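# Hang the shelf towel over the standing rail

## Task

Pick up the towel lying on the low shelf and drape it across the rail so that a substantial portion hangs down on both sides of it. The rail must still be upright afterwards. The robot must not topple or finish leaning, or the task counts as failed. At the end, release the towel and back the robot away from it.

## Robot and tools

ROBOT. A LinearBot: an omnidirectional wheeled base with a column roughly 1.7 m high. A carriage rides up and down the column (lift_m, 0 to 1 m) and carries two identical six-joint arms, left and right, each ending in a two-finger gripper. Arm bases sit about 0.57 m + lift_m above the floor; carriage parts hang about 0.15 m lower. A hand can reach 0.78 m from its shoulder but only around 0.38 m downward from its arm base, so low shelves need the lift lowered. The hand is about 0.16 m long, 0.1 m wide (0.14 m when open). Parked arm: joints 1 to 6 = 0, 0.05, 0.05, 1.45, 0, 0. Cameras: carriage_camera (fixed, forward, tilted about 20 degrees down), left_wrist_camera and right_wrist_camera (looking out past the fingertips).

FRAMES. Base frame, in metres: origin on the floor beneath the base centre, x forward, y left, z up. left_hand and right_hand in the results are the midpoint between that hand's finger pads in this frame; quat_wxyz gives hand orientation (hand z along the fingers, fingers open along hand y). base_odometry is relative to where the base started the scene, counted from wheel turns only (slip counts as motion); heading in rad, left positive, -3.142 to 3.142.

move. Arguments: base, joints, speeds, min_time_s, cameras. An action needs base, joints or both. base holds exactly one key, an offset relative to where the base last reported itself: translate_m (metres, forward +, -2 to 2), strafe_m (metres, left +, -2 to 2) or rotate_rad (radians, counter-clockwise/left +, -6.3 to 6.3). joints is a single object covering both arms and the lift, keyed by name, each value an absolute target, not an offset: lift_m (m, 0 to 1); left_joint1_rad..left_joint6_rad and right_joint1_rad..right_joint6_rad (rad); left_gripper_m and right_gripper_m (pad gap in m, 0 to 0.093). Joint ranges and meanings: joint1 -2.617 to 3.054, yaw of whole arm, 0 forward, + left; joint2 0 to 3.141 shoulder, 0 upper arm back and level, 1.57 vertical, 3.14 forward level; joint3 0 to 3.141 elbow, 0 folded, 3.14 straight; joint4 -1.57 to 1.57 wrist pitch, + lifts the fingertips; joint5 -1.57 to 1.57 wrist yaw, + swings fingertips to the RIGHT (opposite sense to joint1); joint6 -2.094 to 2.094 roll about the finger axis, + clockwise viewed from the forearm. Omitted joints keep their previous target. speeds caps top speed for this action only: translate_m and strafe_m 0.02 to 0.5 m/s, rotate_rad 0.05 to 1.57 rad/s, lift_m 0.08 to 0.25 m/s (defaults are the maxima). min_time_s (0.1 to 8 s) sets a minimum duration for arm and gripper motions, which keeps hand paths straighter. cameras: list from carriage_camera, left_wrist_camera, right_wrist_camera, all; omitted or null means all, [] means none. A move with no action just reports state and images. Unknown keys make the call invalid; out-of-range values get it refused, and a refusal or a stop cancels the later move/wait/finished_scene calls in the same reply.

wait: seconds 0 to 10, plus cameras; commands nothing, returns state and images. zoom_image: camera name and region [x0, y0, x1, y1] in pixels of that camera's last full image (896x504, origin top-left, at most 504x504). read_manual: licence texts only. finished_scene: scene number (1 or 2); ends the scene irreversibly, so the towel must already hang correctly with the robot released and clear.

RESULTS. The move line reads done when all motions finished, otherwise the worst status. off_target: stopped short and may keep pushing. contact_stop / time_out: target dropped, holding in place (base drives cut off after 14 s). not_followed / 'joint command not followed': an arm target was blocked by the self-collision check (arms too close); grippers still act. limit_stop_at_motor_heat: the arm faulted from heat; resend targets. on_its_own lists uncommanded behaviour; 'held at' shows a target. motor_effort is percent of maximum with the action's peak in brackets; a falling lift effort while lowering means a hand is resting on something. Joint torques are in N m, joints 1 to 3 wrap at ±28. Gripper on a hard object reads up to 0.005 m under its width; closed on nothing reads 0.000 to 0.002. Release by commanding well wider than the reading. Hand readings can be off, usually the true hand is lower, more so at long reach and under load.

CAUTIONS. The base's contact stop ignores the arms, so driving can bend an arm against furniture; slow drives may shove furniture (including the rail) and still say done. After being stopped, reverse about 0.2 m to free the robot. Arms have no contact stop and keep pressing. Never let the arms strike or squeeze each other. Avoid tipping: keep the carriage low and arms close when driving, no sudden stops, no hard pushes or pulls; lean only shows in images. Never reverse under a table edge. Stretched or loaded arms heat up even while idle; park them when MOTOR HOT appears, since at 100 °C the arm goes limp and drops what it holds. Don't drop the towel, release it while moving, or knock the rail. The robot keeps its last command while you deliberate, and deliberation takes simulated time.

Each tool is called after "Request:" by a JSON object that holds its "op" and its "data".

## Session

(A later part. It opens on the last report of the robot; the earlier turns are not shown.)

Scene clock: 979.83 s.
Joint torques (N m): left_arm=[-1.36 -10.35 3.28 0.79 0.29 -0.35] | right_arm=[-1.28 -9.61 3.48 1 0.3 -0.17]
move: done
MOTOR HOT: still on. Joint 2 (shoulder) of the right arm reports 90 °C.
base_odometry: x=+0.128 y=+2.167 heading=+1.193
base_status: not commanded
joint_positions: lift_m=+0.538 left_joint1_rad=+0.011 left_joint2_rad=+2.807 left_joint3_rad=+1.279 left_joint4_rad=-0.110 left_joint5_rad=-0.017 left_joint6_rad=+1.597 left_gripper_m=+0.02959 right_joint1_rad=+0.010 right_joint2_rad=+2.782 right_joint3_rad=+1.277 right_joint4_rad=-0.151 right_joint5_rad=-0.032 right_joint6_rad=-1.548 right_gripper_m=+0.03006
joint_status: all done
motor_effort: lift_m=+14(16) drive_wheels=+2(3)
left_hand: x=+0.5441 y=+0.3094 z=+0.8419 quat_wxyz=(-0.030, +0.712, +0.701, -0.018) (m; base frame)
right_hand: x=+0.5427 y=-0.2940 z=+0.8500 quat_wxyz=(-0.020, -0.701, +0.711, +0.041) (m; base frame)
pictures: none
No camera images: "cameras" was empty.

Request:
{"op": "move", "data": {"joints": {"lift_m": 0.555}, "cameras": []}}

Request:
{"op": "move", "data": {"base": {"translate_m": -0.25}, "speeds": {"translate_m": 0.15}, "cameras": ["right_wrist_camera", "carriage_camera"]}}

Request:
{"op": "move", "data": {"joints": {"lift_m": 0.537}, "cameras": []}}

Request:
{"op": "zoom_image", "data": {"camera": "right_wrist_camera", "region": [540, 0, 896, 200]}}

Scene clock: 998.33 s.
Joint torques (N m): left_arm=[-1.35 -14.06 2.99 0.14 0.3 -0.35] | right_arm=[-1.31 -12.97 3.29 0.4 0.35 -0.19]
move: done
MOTOR HOT: still on. Joint 2 (shoulder) of the right arm reports 77 °C.
base_odometry: x=+0.128 y=+2.168 heading=+1.193
base_status: not commanded
joint_positions: lift_m=+0.554 left_joint1_rad=+0.011 left_joint2_rad=+2.848 left_joint3_rad=+1.279 left_joint4_rad=-0.045 left_joint5_rad=-0.018 left_joint6_rad=+1.597 left_gripper_m=+0.02959 right_joint1_rad=+0.010 right_joint2_rad=+2.820 right_joint3_rad=+1.277 right_joint4_rad=-0.089 right_joint5_rad=-0.032 right_joint6_rad=-1.547 right_gripper_m=+0.03007
joint_status: all done
motor_effort: lift_m=+29(31) drive_wheels=-1(2)
left_hand: x=+0.5435 y=+0.3096 z=+0.8448 quat_wxyz=(-0.021, +0.712, +0.701, -0.009) (m; base frame)
right_hand: x=+0.5428 y=-0.2940 z=+0.8536 quat_wxyz=(-0.011, -0.702, +0.712, +0.033) (m; base frame)
pictures: none
No camera images: "cameras" was empty.

Scene clock: 1000.90 s.
Joint torques (N m): left_arm=[-0.09 -14.86 2.61 -0.01 0.12 -0.25] | right_arm=[0.01 -16.03 2.24 0 0.08 -0.09]
move: done
MOTOR HOT: still on. Joint 2 (shoulder) of the right arm reports 77 °C.
base_odometry: x=+0.036 y=+1.935 heading=+1.193
base_status: done
joint_positions: lift_m=+0.554 left_joint1_rad=-0.002 left_joint2_rad=+2.856 left_joint3_rad=+1.285 left_joint4_rad=-0.031 left_joint5_rad=-0.001 left_joint6_rad=+1.586 left_gripper_m=+0.02960 right_joint1_rad=-0.002 right_joint2_rad=+2.856 right_joint3_rad=+1.287 right_joint4_rad=-0.046 right_joint5_rad=-0.010 right_joint6_rad=-1.556 right_gripper_m=+0.03006
joint_status: not commanded
motor_effort: lift_m=+27(29) drive_wheels=-2(10)
left_hand: x=+0.5464 y=+0.3024 z=+0.8426 quat_wxyz=(-0.011, +0.713, +0.701, -0.011) (m; base frame)
right_hand: x=+0.5437 y=-0.3019 z=+0.8431 quat_wxyz=(-0.012, -0.701, +0.713, +0.019) (m; base frame)
pictures: carriage_camera, right_wrist_camera
camera_calibration:
carriage_camera: T_world_to_cam=[[-0.00559344, -0.999683, -0.0245389, 0.0420964], [-0.377647, 0.0248338, -0.925616, 1.50416], [0.925933, 0.00408966, -0.377667, 0.44842], [0, 0, 0, 1]] pos_world=[0.153073, 0.00289509, 1.56266]
right_wrist_camera: T_world_to_cam=[[0.993888, -0.0387193, -0.10338, -0.455559], [0.0266796, -0.824463, 0.565287, -0.727999], [-0.10712, -0.56459, -0.818391, 0.704418], [0, 0, 0, 1]] pos_world=[0.547654, -0.22014, 0.940922]

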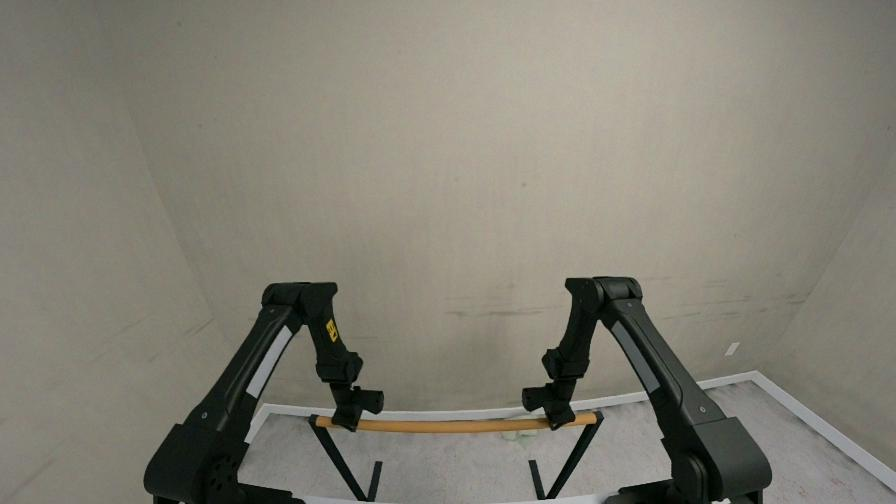

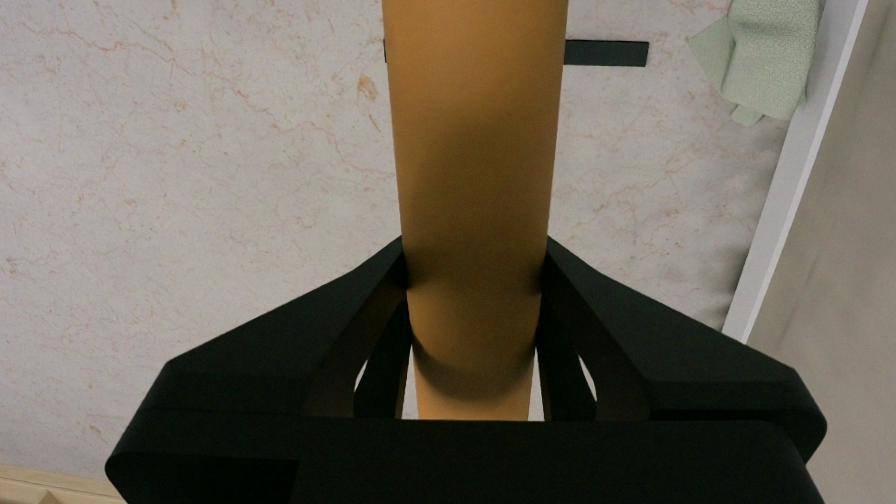

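Scene clock: 1001.47 s.
Joint torques (N m): left_arm=[-0.13 -10.97 2.85 0.74 0.11 -0.24] | right_arm=[0.02 -12.14 2.97 0.74 0.09 -0.11]
move: done
MOTOR HOT: still on. Joint 2 (shoulder) of the right arm reports 77 °C.
base_odometry: x=+0.036 y=+1.935 heading=+1.193
base_status: not commanded
joint_positions: lift_m=+0.538 left_joint1_rad=-0.002 left_joint2_rad=+2.813 left_joint3_rad=+1.283 left_joint4_rad=-0.104 left_joint5_rad=-0.001 left_joint6_rad=+1.586 left_gripper_m=+0.02959 right_joint1_rad=-0.002 right_joint2_rad=+2.812 right_joint3_rad=+1.284 right_joint4_rad=-0.117 right_joint5_rad=-0.010 right_joint6_rad=-1.556 right_gripper_m=+0.03006
joint_status: all done
motor_effort: lift_m=+16(21) drive_wheels=-3(4)
left_hand: x=+0.5450 y=+0.3024 z=+0.8398 quat_wxyz=(-0.023, +0.713, +0.701, -0.022) (m; base frame)
right_hand: x=+0.5428 y=-0.3019 z=+0.8406 quat_wxyz=(-0.023, -0.700, +0.713, +0.029) (m; base frame)
pictures: none
No camera images: "cameras" was empty.

Scaled by 1.416 from the camera's 896x504 image, which has a finer 1280x720 frame.

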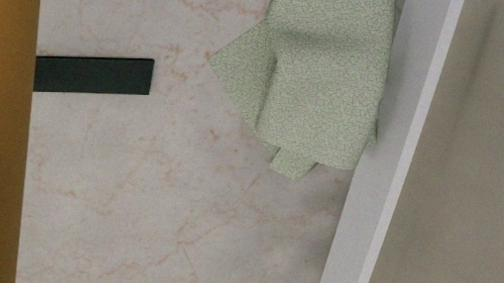

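Request:
{"op": "move", "data": {"joints": {"left_gripper_m": 0.093, "right_gripper_m": 0.093}, "min_time_s": 1.5, "cameras": ["right_wrist_camera"]}}

Request:
{"op": "move", "data": {"joints": {"lift_m": 0.75}, "cameras": ["carriage_camera", "left_wrist_camera", "right_wrist_camera"]}}

Scene clock: 1017.17 s.
Joint torques (N m): left_arm=[-0.03 -11.1 2.69 0.49 0.13 -0.19] | right_arm=[-0.01 -12.34 2.86 0.3 0.09 -0.1]
move: done
MOTOR HOT: still on. Joint 2 (shoulder) of the right arm reports 74 °C.
base_odometry: x=+0.036 y=+1.935 heading=+1.193
base_status: not commanded
joint_positions: lift_m=+0.538 left_joint1_rad=-0.002 left_joint2_rad=+2.813 left_joint3_rad=+1.287 left_joint4_rad=-0.074 left_joint5_rad=-0.001 left_joint6_rad=+1.580 left_gripper_m=+0.09294 right_joint1_rad=-0.002 right_joint2_rad=+2.812 right_joint3_rad=+1.284 right_joint4_rad=-0.070 right_joint5_rad=-0.009 right_joint6_rad=-1.557 right_gripper_m=+0.09289
joint_status: all done
motor_effort: lift_m=+18(18) drive_wheels=-2(3)
left_hand: x=+0.5543 y=+0.3023 z=+0.8395 quat_wxyz=(-0.011, +0.711, +0.703, -0.010) (m; base frame)
right_hand: x=+0.5543 y=-0.3021 z=+0.8397 quat_wxyz=(-0.007, -0.701, +0.713, +0.013) (m; base frame)
pictures: right_wrist_camera
camera_calibration:
right_wrist_camera: T_world_to_cam=[[0.995529, -0.0376489, -0.0866315, -0.481053], [0.0181519, -0.823792, 0.566601, -0.722753], [-0.0926983, -0.56564, -0.819425, 0.695257], [0, 0, 0, 1]] pos_world=[0.556471, -0.220244, 0.937549]

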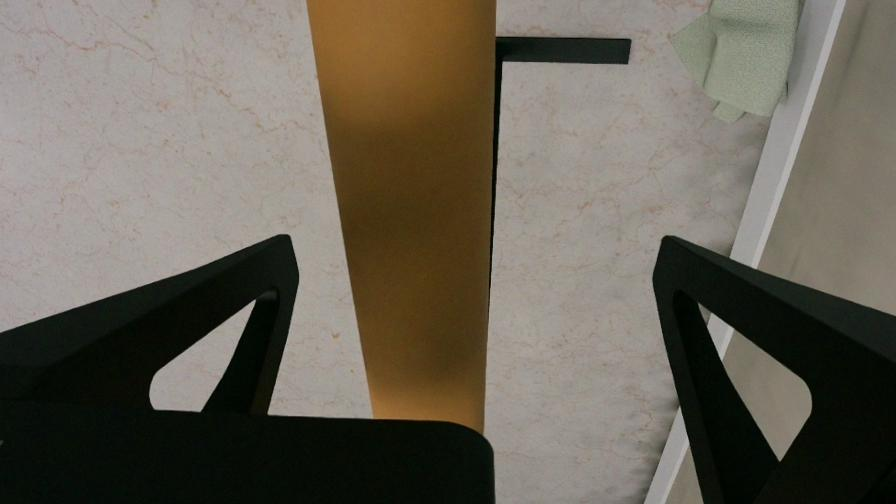

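Scene clock: 1018.57 s.
Joint torques (N m): left_arm=[-0.12 -11.08 2.48 0.43 0.12 -0.16] | right_arm=[0.02 -12.29 2.59 0.29 0.08 -0.07]
move: done
MOTOR HOT: still on. Joint 2 (shoulder) of the right arm reports 74 °C.
base_odometry: x=+0.036 y=+1.935 heading=+1.193
base_status: not commanded
joint_positions: lift_m=+0.750 left_joint1_rad=-0.002 left_joint2_rad=+2.813 left_joint3_rad=+1.290 left_joint4_rad=-0.066 left_joint5_rad=-0.001 left_joint6_rad=+1.579 left_gripper_m=+0.09294 right_joint1_rad=-0.002 right_joint2_rad=+2.812 right_joint3_rad=+1.289 right_joint4_rad=-0.063 right_joint5_rad=-0.009 right_joint6_rad=-1.557 right_gripper_m=+0.09290
joint_status: all done
motor_effort: lift_m=+25(31) drive_wheels=-1(2)
left_hand: x=+0.5578 y=+0.3023 z=+1.0518 quat_wxyz=(-0.007, +0.711, +0.703, -0.006) (m; base frame)
right_hand: x=+0.5586 y=-0.3021 z=+1.0522 quat_wxyz=(-0.002, -0.701, +0.713, +0.008) (m; base frame)
pictures: carriage_camera, left_wrist_camera, right_wrist_camera
camera_calibration:
carriage_camera: T_world_to_cam=[[-0.00559344, -0.999683, -0.0245389, 0.0468879], [-0.377647, 0.0248338, -0.925616, 1.6849], [0.925933, 0.00408966, -0.377667, 0.522164], [0, 0, 0, 1]] pos_world=[0.153073, 0.00289509, 1.75793]
left_wrist_camera: T_world_to_cam=[[-0.998696, 0.0328044, 0.0391203, 0.504643], [0.0495877, 0.805604, 0.590375, -0.890254], [-0.0121486, 0.591545, -0.80618, 0.796709], [0, 0, 0, 1]] pos_world=[0.557809, 0.229349, 1.14813]
right_wrist_camera: T_world_to_cam=[[0.996512, -0.037651, -0.0744718, -0.480266], [0.0112339, -0.823777, 0.566802, -0.839564], [-0.0826888, -0.565662, -0.820481, 0.865264], [0, 0, 0, 1]] pos_world=[0.55957, -0.22025, 1.15003]

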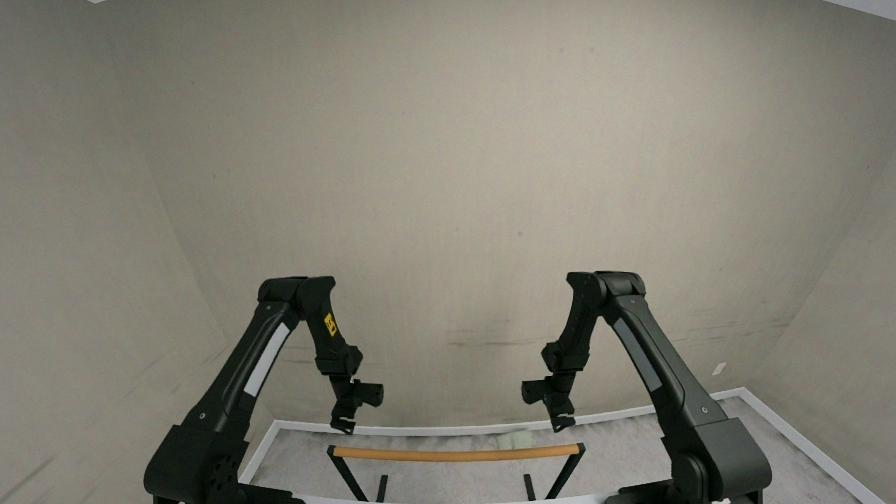

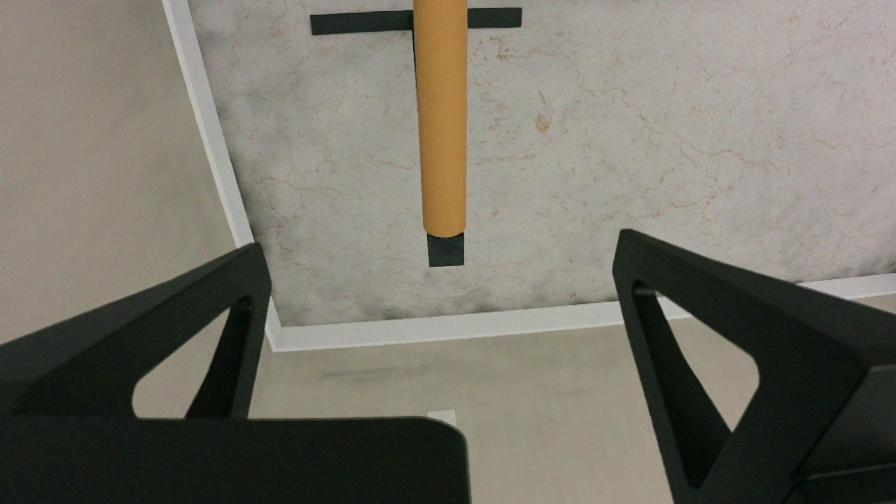

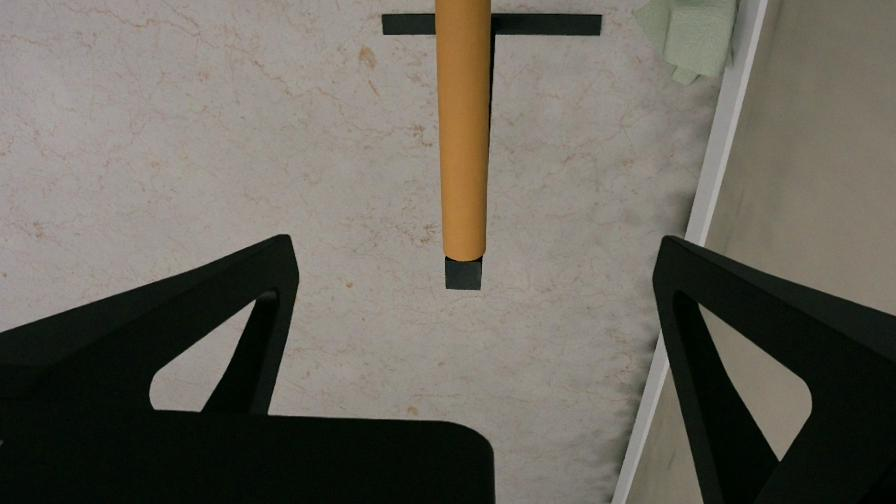

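Request:
{"op": "move", "data": {"joints": {"left_joint1_rad": 0, "left_joint2_rad": 1.6, "left_joint3_rad": 1.36, "left_joint4_rad": -1.331, "left_joint5_rad": 0, "left_joint6_rad": 1.57, "right_joint1_rad": 0, "right_joint2_rad": 1.6, "right_joint3_rad": 1.36, "right_joint4_rad": -1.331, "right_joint5_rad": 0, "right_joint6_rad": -1.57}, "min_time_s": 2.5, "cameras": ["carriage_camera"]}}

Request:
{"op": "move", "data": {"joints": {"lift_m": 0.3}, "cameras": ["carriage_camera", "left_wrist_camera", "right_wrist_camera"]}}

Scene clock: 1027.83 s.
Joint torques (N m): left_arm=[-0.18 -8.54 7.68 0.12 0.14 -0.17] | right_arm=[-0.01 -9.58 8.03 0.03 0.08 -0.09]
move: done
MOTOR HOT: still on. Joint 2 (shoulder) of the right arm reports 73 °C.
base_odometry: x=+0.036 y=+1.935 heading=+1.193
base_status: not commanded
joint_positions: lift_m=+0.750 left_joint1_rad=-0.002 left_joint2_rad=+1.620 left_joint3_rad=+1.341 left_joint4_rad=-1.310 left_joint5_rad=-0.001 left_joint6_rad=+1.579 left_gripper_m=+0.09294 right_joint1_rad=-0.002 right_joint2_rad=+1.622 right_joint3_rad=+1.340 right_joint4_rad=-1.314 right_joint5_rad=-0.008 right_joint6_rad=-1.557 right_gripper_m=+0.09290
joint_status: all done
motor_effort: lift_m=+25(25) drive_wheels=-1(2)
left_hand: x=+0.5012 y=+0.3025 z=+1.4622 quat_wxyz=(-0.007, +0.711, +0.703, -0.006) (m; base frame)
right_hand: x=+0.5002 y=-0.3021 z=+1.4617 quat_wxyz=(-0.006, -0.701, +0.713, +0.012) (m; base frame)
pictures: carriage_camera
camera_calibration:
carriage_camera: T_world_to_cam=[[-0.00559344, -0.999683, -0.0245389, 0.0468879], [-0.377647, 0.0248338, -0.925616, 1.6849], [0.925933, 0.00408966, -0.377667, 0.522164], [0, 0, 0, 1]] pos_world=[0.153073, 0.00289509, 1.75793]

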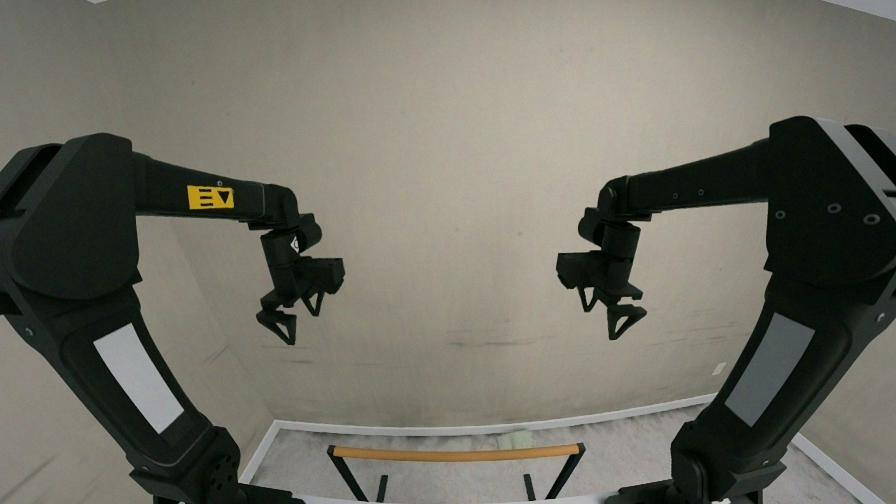

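Scene clock: 1030.17 s.
Joint torques (N m): left_arm=[-0.13 -7.64 7.04 0.17 0.11 -0.17] | right_arm=[-0.01 -8.64 7.23 0.05 0.08 -0.07]
move: done
MOTOR HOT: still on. Joint 2 (shoulder) of the right arm reports 73 °C.
base_odometry: x=+0.036 y=+1.935 heading=+1.193
base_status: not commanded
joint_positions: lift_m=+0.300 left_joint1_rad=-0.002 left_joint2_rad=+1.611 left_joint3_rad=+1.350 left_joint4_rad=-1.315 left_joint5_rad=-0.001 left_joint6_rad=+1.578 left_gripper_m=+0.09294 right_joint1_rad=-0.002 right_joint2_rad=+1.612 right_joint3_rad=+1.350 right_joint4_rad=-1.318 right_joint5_rad=-0.008 right_joint6_rad=-1.557 right_gripper_m=+0.09290
joint_status: all done
motor_effort: lift_m=+20(20) drive_wheels=+2(2)
left_hand: x=+0.5023 y=+0.3025 z=+1.0175 quat_wxyz=(-0.002, +0.711, +0.704, -0.002) (m; base frame)
right_hand: x=+0.5015 y=-0.3021 z=+1.0174 quat_wxyz=(+0.000, -0.701, +0.713, +0.006) (m; base frame)
pictures: carriage_camera, left_wrist_camera, right_wrist_camera
camera_calibration:
carriage_camera: T_world_to_cam=[[-0.00559344, -0.999683, -0.0245389, 0.0358607], [-0.377647, 0.0248338, -0.925616, 1.26895], [0.925933, 0.00408966, -0.377667, 0.352449], [0, 0, 0, 1]] pos_world=[0.153073, 0.00289509, 1.30855]
left_wrist_camera: T_world_to_cam=[[-0.999122, 0.0324241, 0.026544, 0.463664], [0.0418445, 0.805635, 0.590932, -0.864063], [-0.00222434, 0.591524, -0.806284, 0.763472], [0, 0, 0, 1]] pos_world=[0.501111, 0.229474, 1.11387]
right_wrist_camera: T_world_to_cam=[[0.996963, -0.0372939, -0.0683711, -0.432361], [0.00808991, -0.823553, 0.567182, -0.817889], [-0.0774597, -0.566012, -0.82075, 0.829562], [0, 0, 0, 1]] pos_world=[0.501922, -0.220157, 1.11519]

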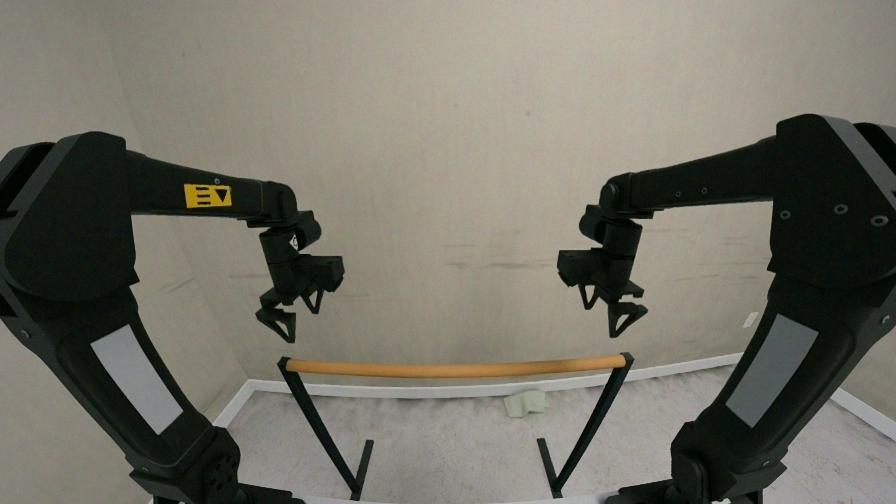

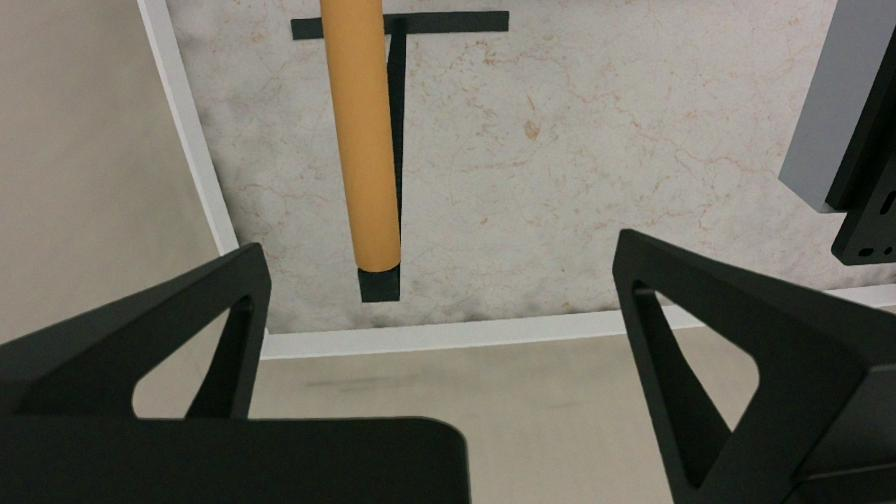

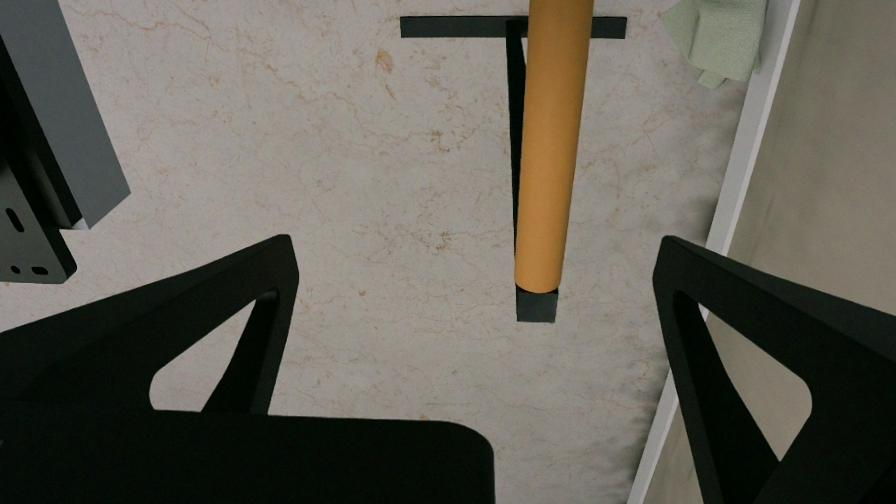

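Request:
{"op": "move", "data": {"base": {"translate_m": 0.042}, "speeds": {"translate_m": 0.1}, "cameras": []}}

Request:
{"op": "move", "data": {"joints": {"lift_m": 0.2}, "speeds": {"lift_m": 0.1}, "cameras": ["left_wrist_camera", "right_wrist_camera"]}}

Scene clock: 1038.23 s.
Joint torques (N m): left_arm=[-0.1 -7.51 7.01 0.19 0.12 -0.16] | right_arm=[-0.02 -8.75 7.3 0.1 0.08 -0.08]
move: done
MOTOR HOT: cleared for the motors of the right arm.
base_odometry: x=+0.051 y=+1.974 heading=+1.193
base_status: done
joint_positions: lift_m=+0.300 left_joint1_rad=-0.002 left_joint2_rad=+1.611 left_joint3_rad=+1.350 left_joint4_rad=-1.318 left_joint5_rad=-0.001 left_joint6_rad=+1.578 left_gripper_m=+0.09294 right_joint1_rad=-0.002 right_joint2_rad=+1.612 right_joint3_rad=+1.350 right_joint4_rad=-1.321 right_joint5_rad=-0.008 right_joint6_rad=-1.557 right_gripper_m=+0.09290
joint_status: not commanded
motor_effort: lift_m=+20(20) drive_wheels=-1(9)
left_hand: x=+0.5015 y=+0.3025 z=+1.0175 quat_wxyz=(-0.004, +0.711, +0.704, -0.003) (m; base frame)
right_hand: x=+0.5009 y=-0.3021 z=+1.0174 quat_wxyz=(-0.001, -0.701, +0.713, +0.007) (m; base frame)
pictures: none
No camera images: "cameras" was empty.

Scene clock: 1039.60 s.
Joint torques (N m): left_arm=[-0.12 -7.5 6.83 0.21 0.14 -0.16] | right_arm=[0.06 -8.47 7.17 0.08 0.08 -0.08]
move: done
base_odometry: x=+0.051 y=+1.974 heading=+1.193
base_status: not commanded
joint_positions: lift_m=+0.200 left_joint1_rad=-0.002 left_joint2_rad=+1.611 left_joint3_rad=+1.351 left_joint4_rad=-1.319 left_joint5_rad=-0.001 left_joint6_rad=+1.578 left_gripper_m=+0.09294 right_joint1_rad=-0.002 right_joint2_rad=+1.612 right_joint3_rad=+1.350 right_joint4_rad=-1.321 right_joint5_rad=-0.008 right_joint6_rad=-1.557 right_gripper_m=+0.09290
joint_status: all done
motor_effort: lift_m=+21(21) drive_wheels=+2(2)
left_hand: x=+0.5015 y=+0.3025 z=+0.9177 quat_wxyz=(-0.003, +0.711, +0.704, -0.003) (m; base frame)
right_hand: x=+0.5008 y=-0.3021 z=+0.9174 quat_wxyz=(-0.002, -0.701, +0.713, +0.007) (m; base frame)
pictures: left_wrist_camera, right_wrist_camera
camera_calibration:
left_wrist_camera: T_world_to_cam=[[-0.999047, 0.032424, 0.0292121, 0.463077], [0.0434223, 0.805632, 0.590823, -0.805739], [-0.00437736, 0.591529, -0.806272, 0.684057], [0, 0, 0, 1]] pos_world=[0.500617, 0.229475, 1.01406]
right_wrist_camera: T_world_to_cam=[[0.996749, -0.0373161, -0.0714001, -0.435576], [0.0098251, -0.82334, 0.567463, -0.762275], [-0.0799621, -0.56632, -0.820297, 0.748131], [0, 0, 0, 1]] pos_world=[0.501472, -0.220184, 1.01515]

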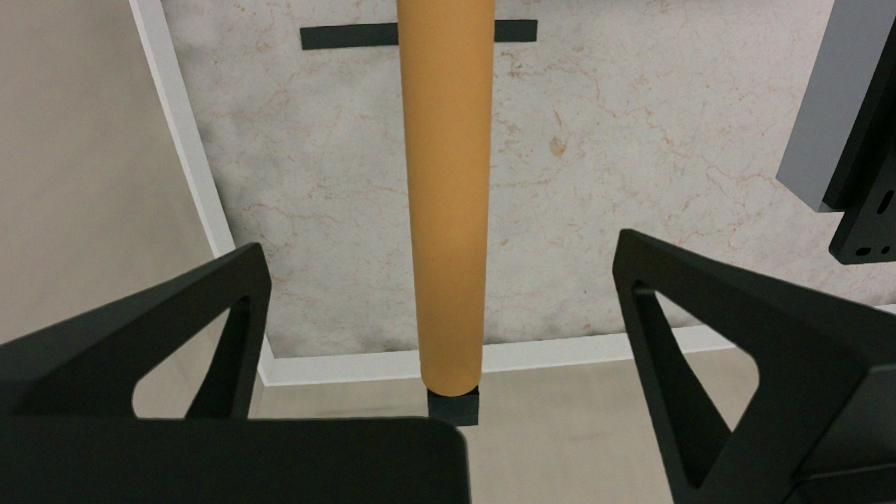

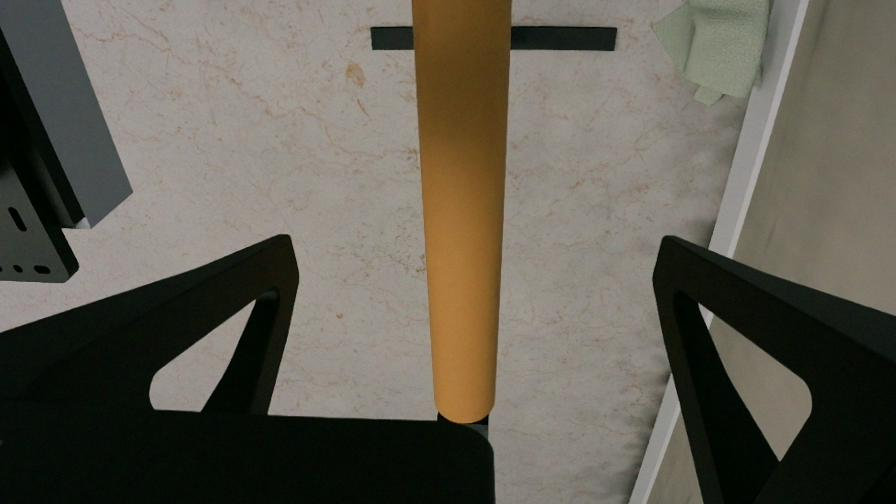

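Request:
{"op": "move", "data": {"joints": {"lift_m": 0.127}, "speeds": {"lift_m": 0.08}, "cameras": []}}

Request:
{"op": "move", "data": {"joints": {"left_gripper_m": 0.015, "right_gripper_m": 0.015}, "min_time_s": 2.5, "cameras": ["carriage_camera", "left_wrist_camera", "right_wrist_camera"]}}

Scene clock: 1047.93 s.
Joint torques (N m): left_arm=[-0.1 -7.56 6.82 0.23 0.12 -0.15] | right_arm=[0.02 -8.59 7.15 0.07 0.07 -0.08]
move: done
base_odometry: x=+0.051 y=+1.974 heading=+1.193
base_status: not commanded
joint_positions: lift_m=+0.127 left_joint1_rad=-0.002 left_joint2_rad=+1.610 left_joint3_rad=+1.351 left_joint4_rad=-1.319 left_joint5_rad=-0.001 left_joint6_rad=+1.578 left_gripper_m=+0.09294 right_joint1_rad=-0.002 right_joint2_rad=+1.611 right_joint3_rad=+1.350 right_joint4_rad=-1.321 right_joint5_rad=-0.008 right_joint6_rad=-1.557 right_gripper_m=+0.09290
joint_status: all done
motor_effort: lift_m=+20(20) drive_wheels=+2(2)
left_hand: x=+0.5016 y=+0.3025 z=+0.8450 quat_wxyz=(-0.003, +0.711, +0.704, -0.002) (m; base frame)
right_hand: x=+0.5009 y=-0.3021 z=+0.8446 quat_wxyz=(-0.001, -0.701, +0.713, +0.007) (m; base frame)
pictures: none
No camera images: "cameras" was empty.

Scene clock: 1050.73 s.
Joint torques (N m): left_arm=[-0.12 -7.51 6.76 0.4 0.12 -0.16] | right_arm=[0.02 -8.54 7.08 0.3 0.06 -0.08]
move: off_target
base_odometry: x=+0.051 y=+1.974 heading=+1.193
base_status: not commanded
joint_positions: lift_m=+0.127 left_joint1_rad=-0.002 left_joint2_rad=+1.610 left_joint3_rad=+1.351 left_joint4_rad=-1.343 left_joint5_rad=-0.001 left_joint6_rad=+1.578 left_gripper_m=+0.02949 right_joint1_rad=-0.002 right_joint2_rad=+1.611 right_joint3_rad=+1.350 right_joint4_rad=-1.349 right_joint5_rad=-0.008 right_joint6_rad=-1.557 right_gripper_m=+0.02987
joint_status: left_gripper_m off_target (ended at +0.02952, target +0.01500); right_gripper_m off_target (ended at +0.02989, target +0.01500)
motor_effort: lift_m=+20(20) drive_wheels=-1(2)
left_hand: x=+0.4958 y=+0.3025 z=+0.8451 quat_wxyz=(-0.011, +0.710, +0.704, -0.011) (m; base frame)
right_hand: x=+0.4940 y=-0.3021 z=+0.8448 quat_wxyz=(-0.011, -0.701, +0.713, +0.017) (m; base frame)
pictures: carriage_camera, left_wrist_camera, right_wrist_camera
camera_calibration:
carriage_camera: T_world_to_cam=[[-0.00559344, -0.999683, -0.0245389, 0.031614], [-0.377647, 0.0248338, -0.925616, 1.10876], [0.925933, 0.00408966, -0.377667, 0.287089], [0, 0, 0, 1]] pos_world=[0.153073, 0.00289509, 1.13549]
left_wrist_camera: T_world_to_cam=[[-0.998129, 0.0320407, 0.0520707, 0.439823], [0.0566258, 0.805616, 0.589725, -0.768198], [-0.0230538, 0.59157, -0.805924, 0.63441], [0, 0, 0, 1]] pos_world=[0.497126, 0.229482, 0.94141]
right_wrist_camera: T_world_to_cam=[[0.99445, -0.0373112, -0.0983695, -0.410104], [0.0251886, -0.823373, 0.566942, -0.728171], [-0.102148, -0.566273, -0.817863, 0.696981], [0, 0, 0, 1]] pos_world=[0.497365, -0.220176, 0.942524]

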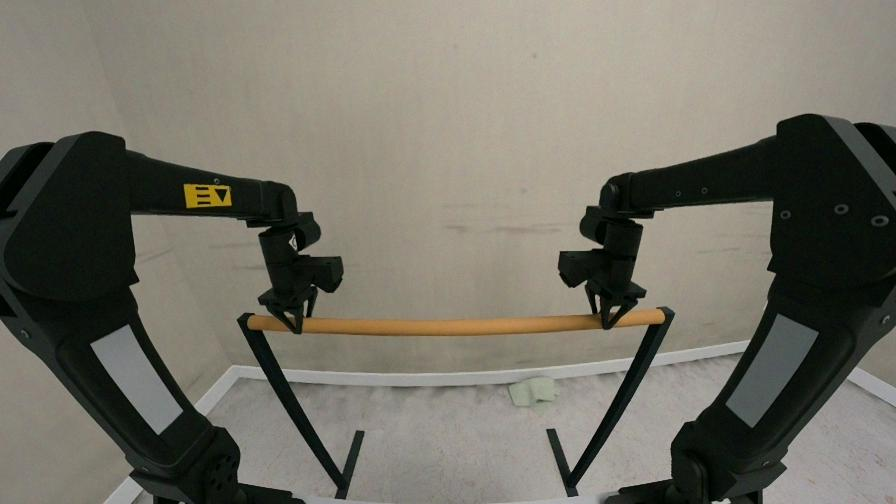

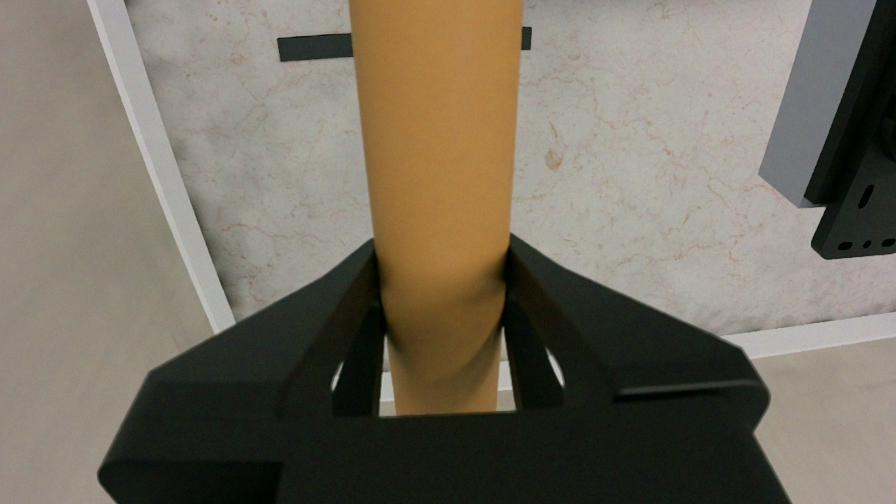

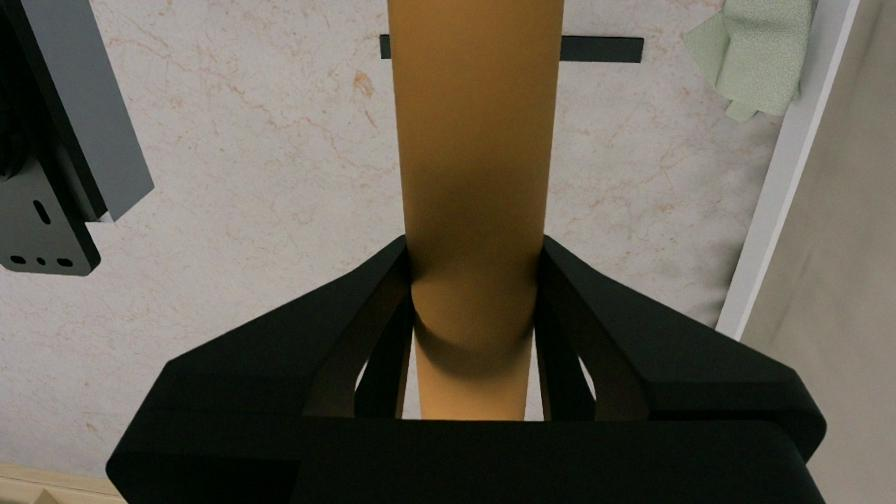

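Request:
{"op": "zoom_image", "data": {"camera": "carriage_camera", "region": [460, 350, 660, 504]}}

Scaled by 2.520 from the camera's 896x504 image, which has a finer 1280x720 frame.

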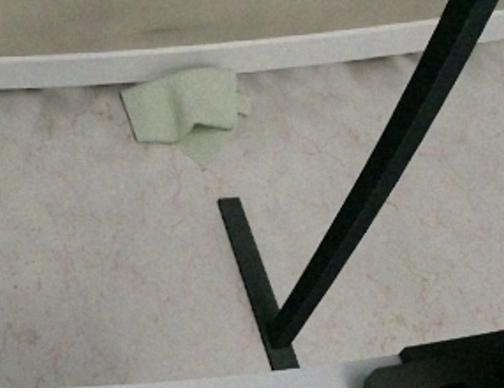

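Request:
{"op": "move", "data": {"joints": {"lift_m": 0.14}, "speeds": {"lift_m": 0.08}, "cameras": []}}

Request:
{"op": "move", "data": {"joints": {"lift_m": 0.15}, "speeds": {"lift_m": 0.08}, "cameras": []}}

Scene clock: 1058.07 s.
Joint torques (N m): left_arm=[-0.14 -8.92 8.83 0 0.12 -0.16] | right_arm=[-0.05 -9.96 9.24 -0.05 0.08 -0.09]
move: done
base_odometry: x=+0.051 y=+1.974 heading=+1.193
base_status: not commanded
joint_positions: lift_m=+0.139 left_joint1_rad=-0.002 left_joint2_rad=+1.624 left_joint3_rad=+1.325 left_joint4_rad=-1.308 left_joint5_rad=-0.001 left_joint6_rad=+1.578 left_gripper_m=+0.02947 right_joint1_rad=-0.002 right_joint2_rad=+1.626 right_joint3_rad=+1.326 right_joint4_rad=-1.313 right_joint5_rad=-0.007 right_joint6_rad=-1.557 right_gripper_m=+0.02987
joint_status: all done
motor_effort: lift_m=+30(32) drive_wheels=-1(1)
left_hand: x=+0.4979 y=+0.3025 z=+0.8469 quat_wxyz=(-0.013, +0.710, +0.704, -0.012) (m; base frame)
right_hand: x=+0.4967 y=-0.3022 z=+0.8466 quat_wxyz=(-0.012, -0.701, +0.713, +0.018) (m; base frame)
pictures: none
No camera images: "cameras" was empty.

Scene clock: 1058.57 s.
Joint torques (N m): left_arm=[-0.05 -10.69 9.99 -0.38 0.13 -0.15] | right_arm=[-0.05 -11.67 10.41 -0.4 0.07 -0.07]
move: done
base_odometry: x=+0.051 y=+1.974 heading=+1.193
base_status: not commanded
joint_positions: lift_m=+0.149 left_joint1_rad=-0.002 left_joint2_rad=+1.642 left_joint3_rad=+1.311 left_joint4_rad=-1.275 left_joint5_rad=-0.001 left_joint6_rad=+1.578 left_gripper_m=+0.02946 right_joint1_rad=-0.002 right_joint2_rad=+1.644 right_joint3_rad=+1.312 right_joint4_rad=-1.281 right_joint5_rad=-0.007 right_joint6_rad=-1.558 right_gripper_m=+0.02986
joint_status: all done
motor_effort: lift_m=+31(35) drive_wheels=-1(1)
left_hand: x=+0.5021 y=+0.3025 z=+0.8483 quat_wxyz=(-0.013, +0.710, +0.704, -0.012) (m; base frame)
right_hand: x=+0.5010 y=-0.3023 z=+0.8480 quat_wxyz=(-0.012, -0.702, +0.712, +0.017) (m; base frame)
pictures: none
No camera images: "cameras" was empty.

Request:
{"op": "move", "data": {"base": {"strafe_m": 0.032}, "joints": {"lift_m": 0.153}, "speeds": {"strafe_m": 0.1}, "cameras": []}}

Request:
{"op": "move", "data": {"base": {"translate_m": 0.2}, "speeds": {"translate_m": 0.1}, "cameras": ["carriage_camera", "right_wrist_camera"]}}

Request:
{"op": "zoom_image", "data": {"camera": "carriage_camera", "region": [460, 370, 660, 504]}}

Request:
{"op": "zoom_image", "data": {"camera": "right_wrist_camera", "region": [540, 0, 820, 160]}}

Scene clock: 1064.37 s.
Joint torques (N m): left_arm=[-0.43 -11.22 10.32 -0.49 0.13 -0.14] | right_arm=[-0.24 -12.71 10.71 -0.51 0.04 -0.05]
move: done
base_odometry: x=+0.022 y=+1.986 heading=+1.194
base_status: done
joint_positions: lift_m=+0.152 left_joint1_rad=+0.000 left_joint2_rad=+1.647 left_joint3_rad=+1.306 left_joint4_rad=-1.262 left_joint5_rad=-0.002 left_joint6_rad=+1.578 left_gripper_m=+0.02946 right_joint1_rad=+0.000 right_joint2_rad=+1.652 right_joint3_rad=+1.308 right_joint4_rad=-1.264 right_joint5_rad=-0.007 right_joint6_rad=-1.559 right_gripper_m=+0.02987
joint_status: all done
motor_effort: lift_m=+32(35) drive_wheels=+2(7)
left_hand: x=+0.5039 y=+0.3033 z=+0.8485 quat_wxyz=(-0.012, +0.710, +0.705, -0.011) (m; base frame)
right_hand: x=+0.5038 y=-0.3016 z=+0.8477 quat_wxyz=(-0.011, -0.703, +0.711, +0.016) (m; base frame)
pictures: none
No camera images: "cameras" was empty.

Scene clock: 1067.03 s.
Joint torques (N m): left_arm=[-0.31 -11.28 10.4 -0.54 0.13 -0.16] | right_arm=[-0.24 -12.46 10.74 -0.55 0.04 -0.06]
move: done
base_odometry: x=+0.095 y=+2.172 heading=+1.195
base_status: done
joint_positions: lift_m=+0.152 left_joint1_rad=+0.000 left_joint2_rad=+1.647 left_joint3_rad=+1.304 left_joint4_rad=-1.258 left_joint5_rad=-0.002 left_joint6_rad=+1.578 left_gripper_m=+0.02946 right_joint1_rad=+0.000 right_joint2_rad=+1.652 right_joint3_rad=+1.307 right_joint4_rad=-1.265 right_joint5_rad=-0.006 right_joint6_rad=-1.559 right_gripper_m=+0.02987
joint_status: not commanded
motor_effort: lift_m=+29(32) drive_wheels=-7(10)
left_hand: x=+0.5044 y=+0.3033 z=+0.8484 quat_wxyz=(-0.012, +0.710, +0.705, -0.010) (m; base frame)
right_hand: x=+0.5036 y=-0.3018 z=+0.8479 quat_wxyz=(-0.012, -0.703, +0.711, +0.016) (m; base frame)
pictures: carriage_camera, right_wrist_camera
camera_calibration:
carriage_camera: T_world_to_cam=[[-0.00559344, -0.999683, -0.0245389, 0.0322249], [-0.377647, 0.0248338, -0.925616, 1.13181], [0.925933, 0.00408966, -0.377667, 0.296492], [0, 0, 0, 1]] pos_world=[0.153073, 0.00289509, 1.16038]
right_wrist_camera: T_world_to_cam=[[0.994626, -0.0336029, -0.0979288, -0.418596], [0.0281541, -0.822438, 0.568158, -0.732118], [-0.0996321, -0.567862, -0.817072, 0.698289], [0, 0, 0, 1]] pos_world=[0.506531, -0.219656, 0.945519]

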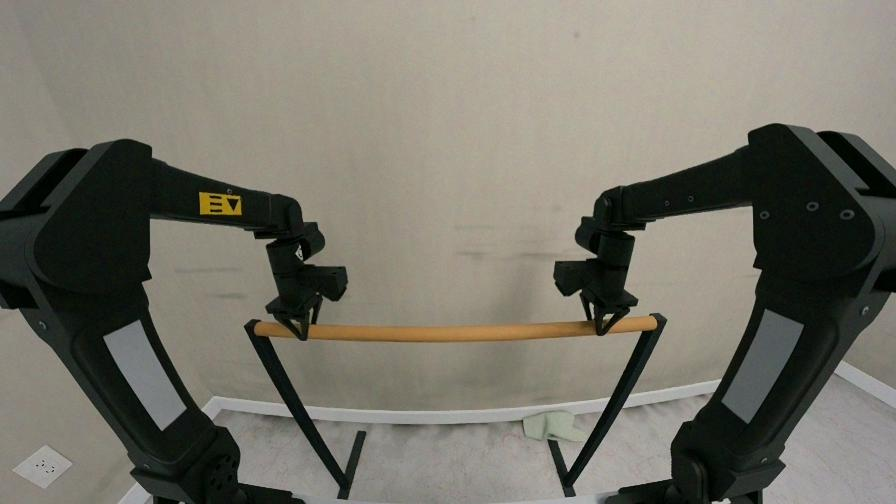

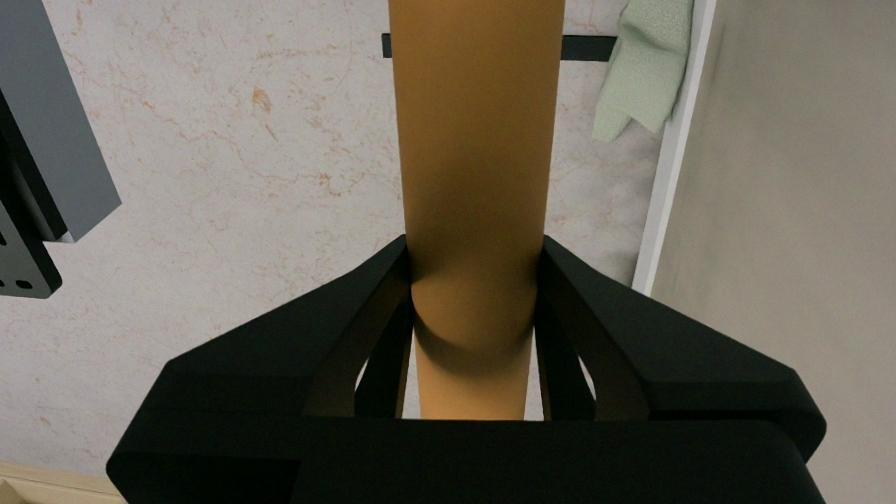

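Scaled by 2.520 from the camera's 896x504 image, which has a finer 1280x720 frame.

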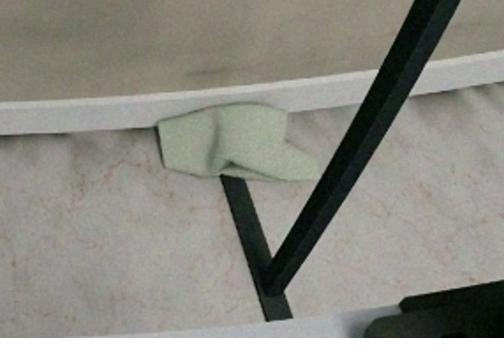

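Scaled by 1.800 from the camera's 896x504 image, which has a finer 1280x720 frame.

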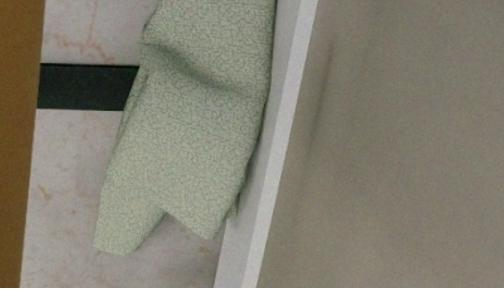

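Request:
{"op": "move", "data": {"base": {"translate_m": 0.085}, "speeds": {"translate_m": 0.08}, "cameras": ["carriage_camera", "right_wrist_camera"]}}

Request:
{"op": "zoom_image", "data": {"camera": "carriage_camera", "region": [460, 370, 660, 504]}}

Request:
{"op": "zoom_image", "data": {"camera": "right_wrist_camera", "region": [540, 0, 820, 160]}}

Scene clock: 1073.13 s.
Joint torques (N m): left_arm=[-0.25 -10.5 10 0.01 0.13 -0.17] | right_arm=[-0.29 -11.54 10.51 -0.04 -0.03 -0.08]
move: done
base_odometry: x=+0.126 y=+2.251 heading=+1.195
base_status: done
joint_positions: lift_m=+0.152 left_joint1_rad=+0.000 left_joint2_rad=+1.641 left_joint3_rad=+1.309 left_joint4_rad=-1.314 left_joint5_rad=-0.002 left_joint6_rad=+1.578 left_gripper_m=+0.02945 right_joint1_rad=+0.000 right_joint2_rad=+1.644 right_joint3_rad=+1.310 right_joint4_rad=-1.319 right_joint5_rad=-0.004 right_joint6_rad=-1.559 right_gripper_m=+0.02986
joint_status: not commanded
motor_effort: lift_m=+28(29) drive_wheels=+6(14)
left_hand: x=+0.4920 y=+0.3032 z=+0.8520 quat_wxyz=(-0.027, +0.709, +0.704, -0.026) (m; base frame)
right_hand: x=+0.4911 y=-0.3022 z=+0.8516 quat_wxyz=(-0.028, -0.702, +0.711, +0.030) (m; base frame)
pictures: carriage_camera, right_wrist_camera
camera_calibration:
carriage_camera: T_world_to_cam=[[-0.00559344, -0.999683, -0.0245389, 0.0322273], [-0.377647, 0.0248338, -0.925616, 1.1319], [0.925933, 0.00408966, -0.377667, 0.296529], [0, 0, 0, 1]] pos_world=[0.153073, 0.00289509, 1.16048]
right_wrist_camera: T_world_to_cam=[[0.989543, -0.0337614, -0.140232, -0.367426], [0.0525747, -0.820911, 0.56863, -0.746172], [-0.134316, -0.570057, -0.810552, 0.710614], [0, 0, 0, 1]] pos_world=[0.49826, -0.219856, 0.948761]

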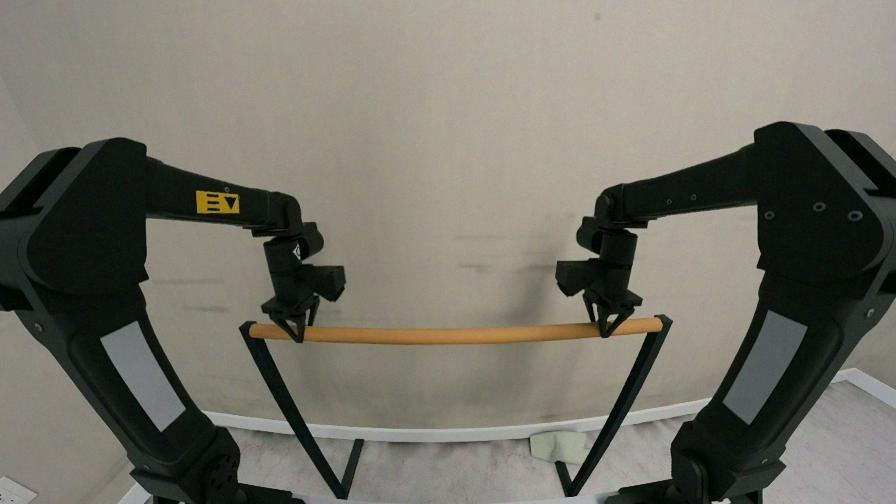

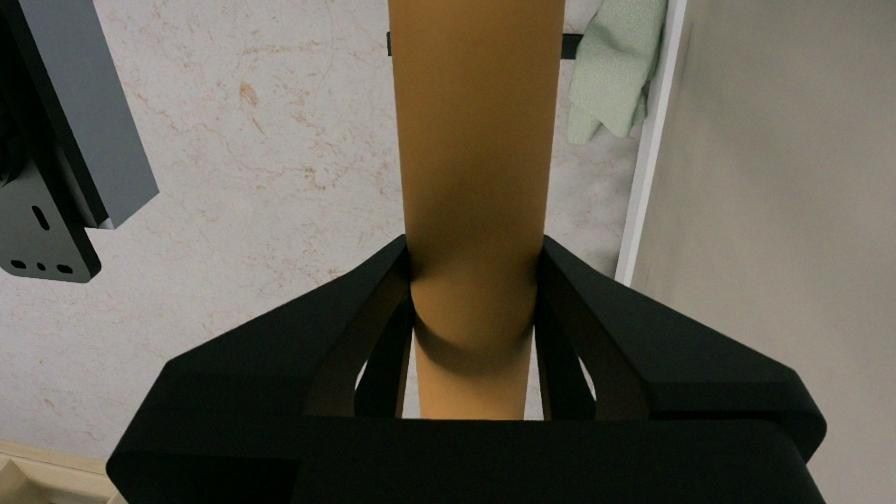

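Scaled by 2.520 from the camera's 896x504 image, which has a finer 1280x720 frame.

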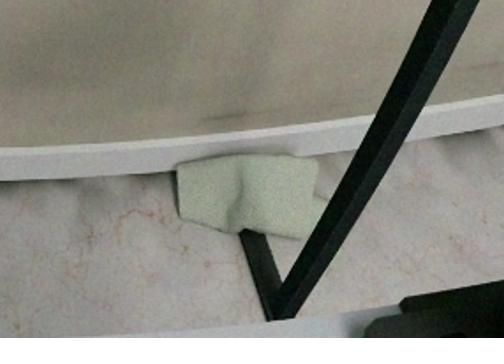

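Scaled by 1.800 from the camera's 896x504 image, which has a finer 1280x720 frame.

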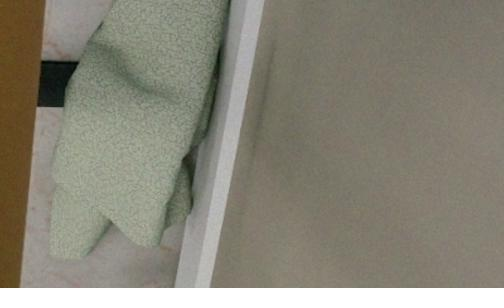

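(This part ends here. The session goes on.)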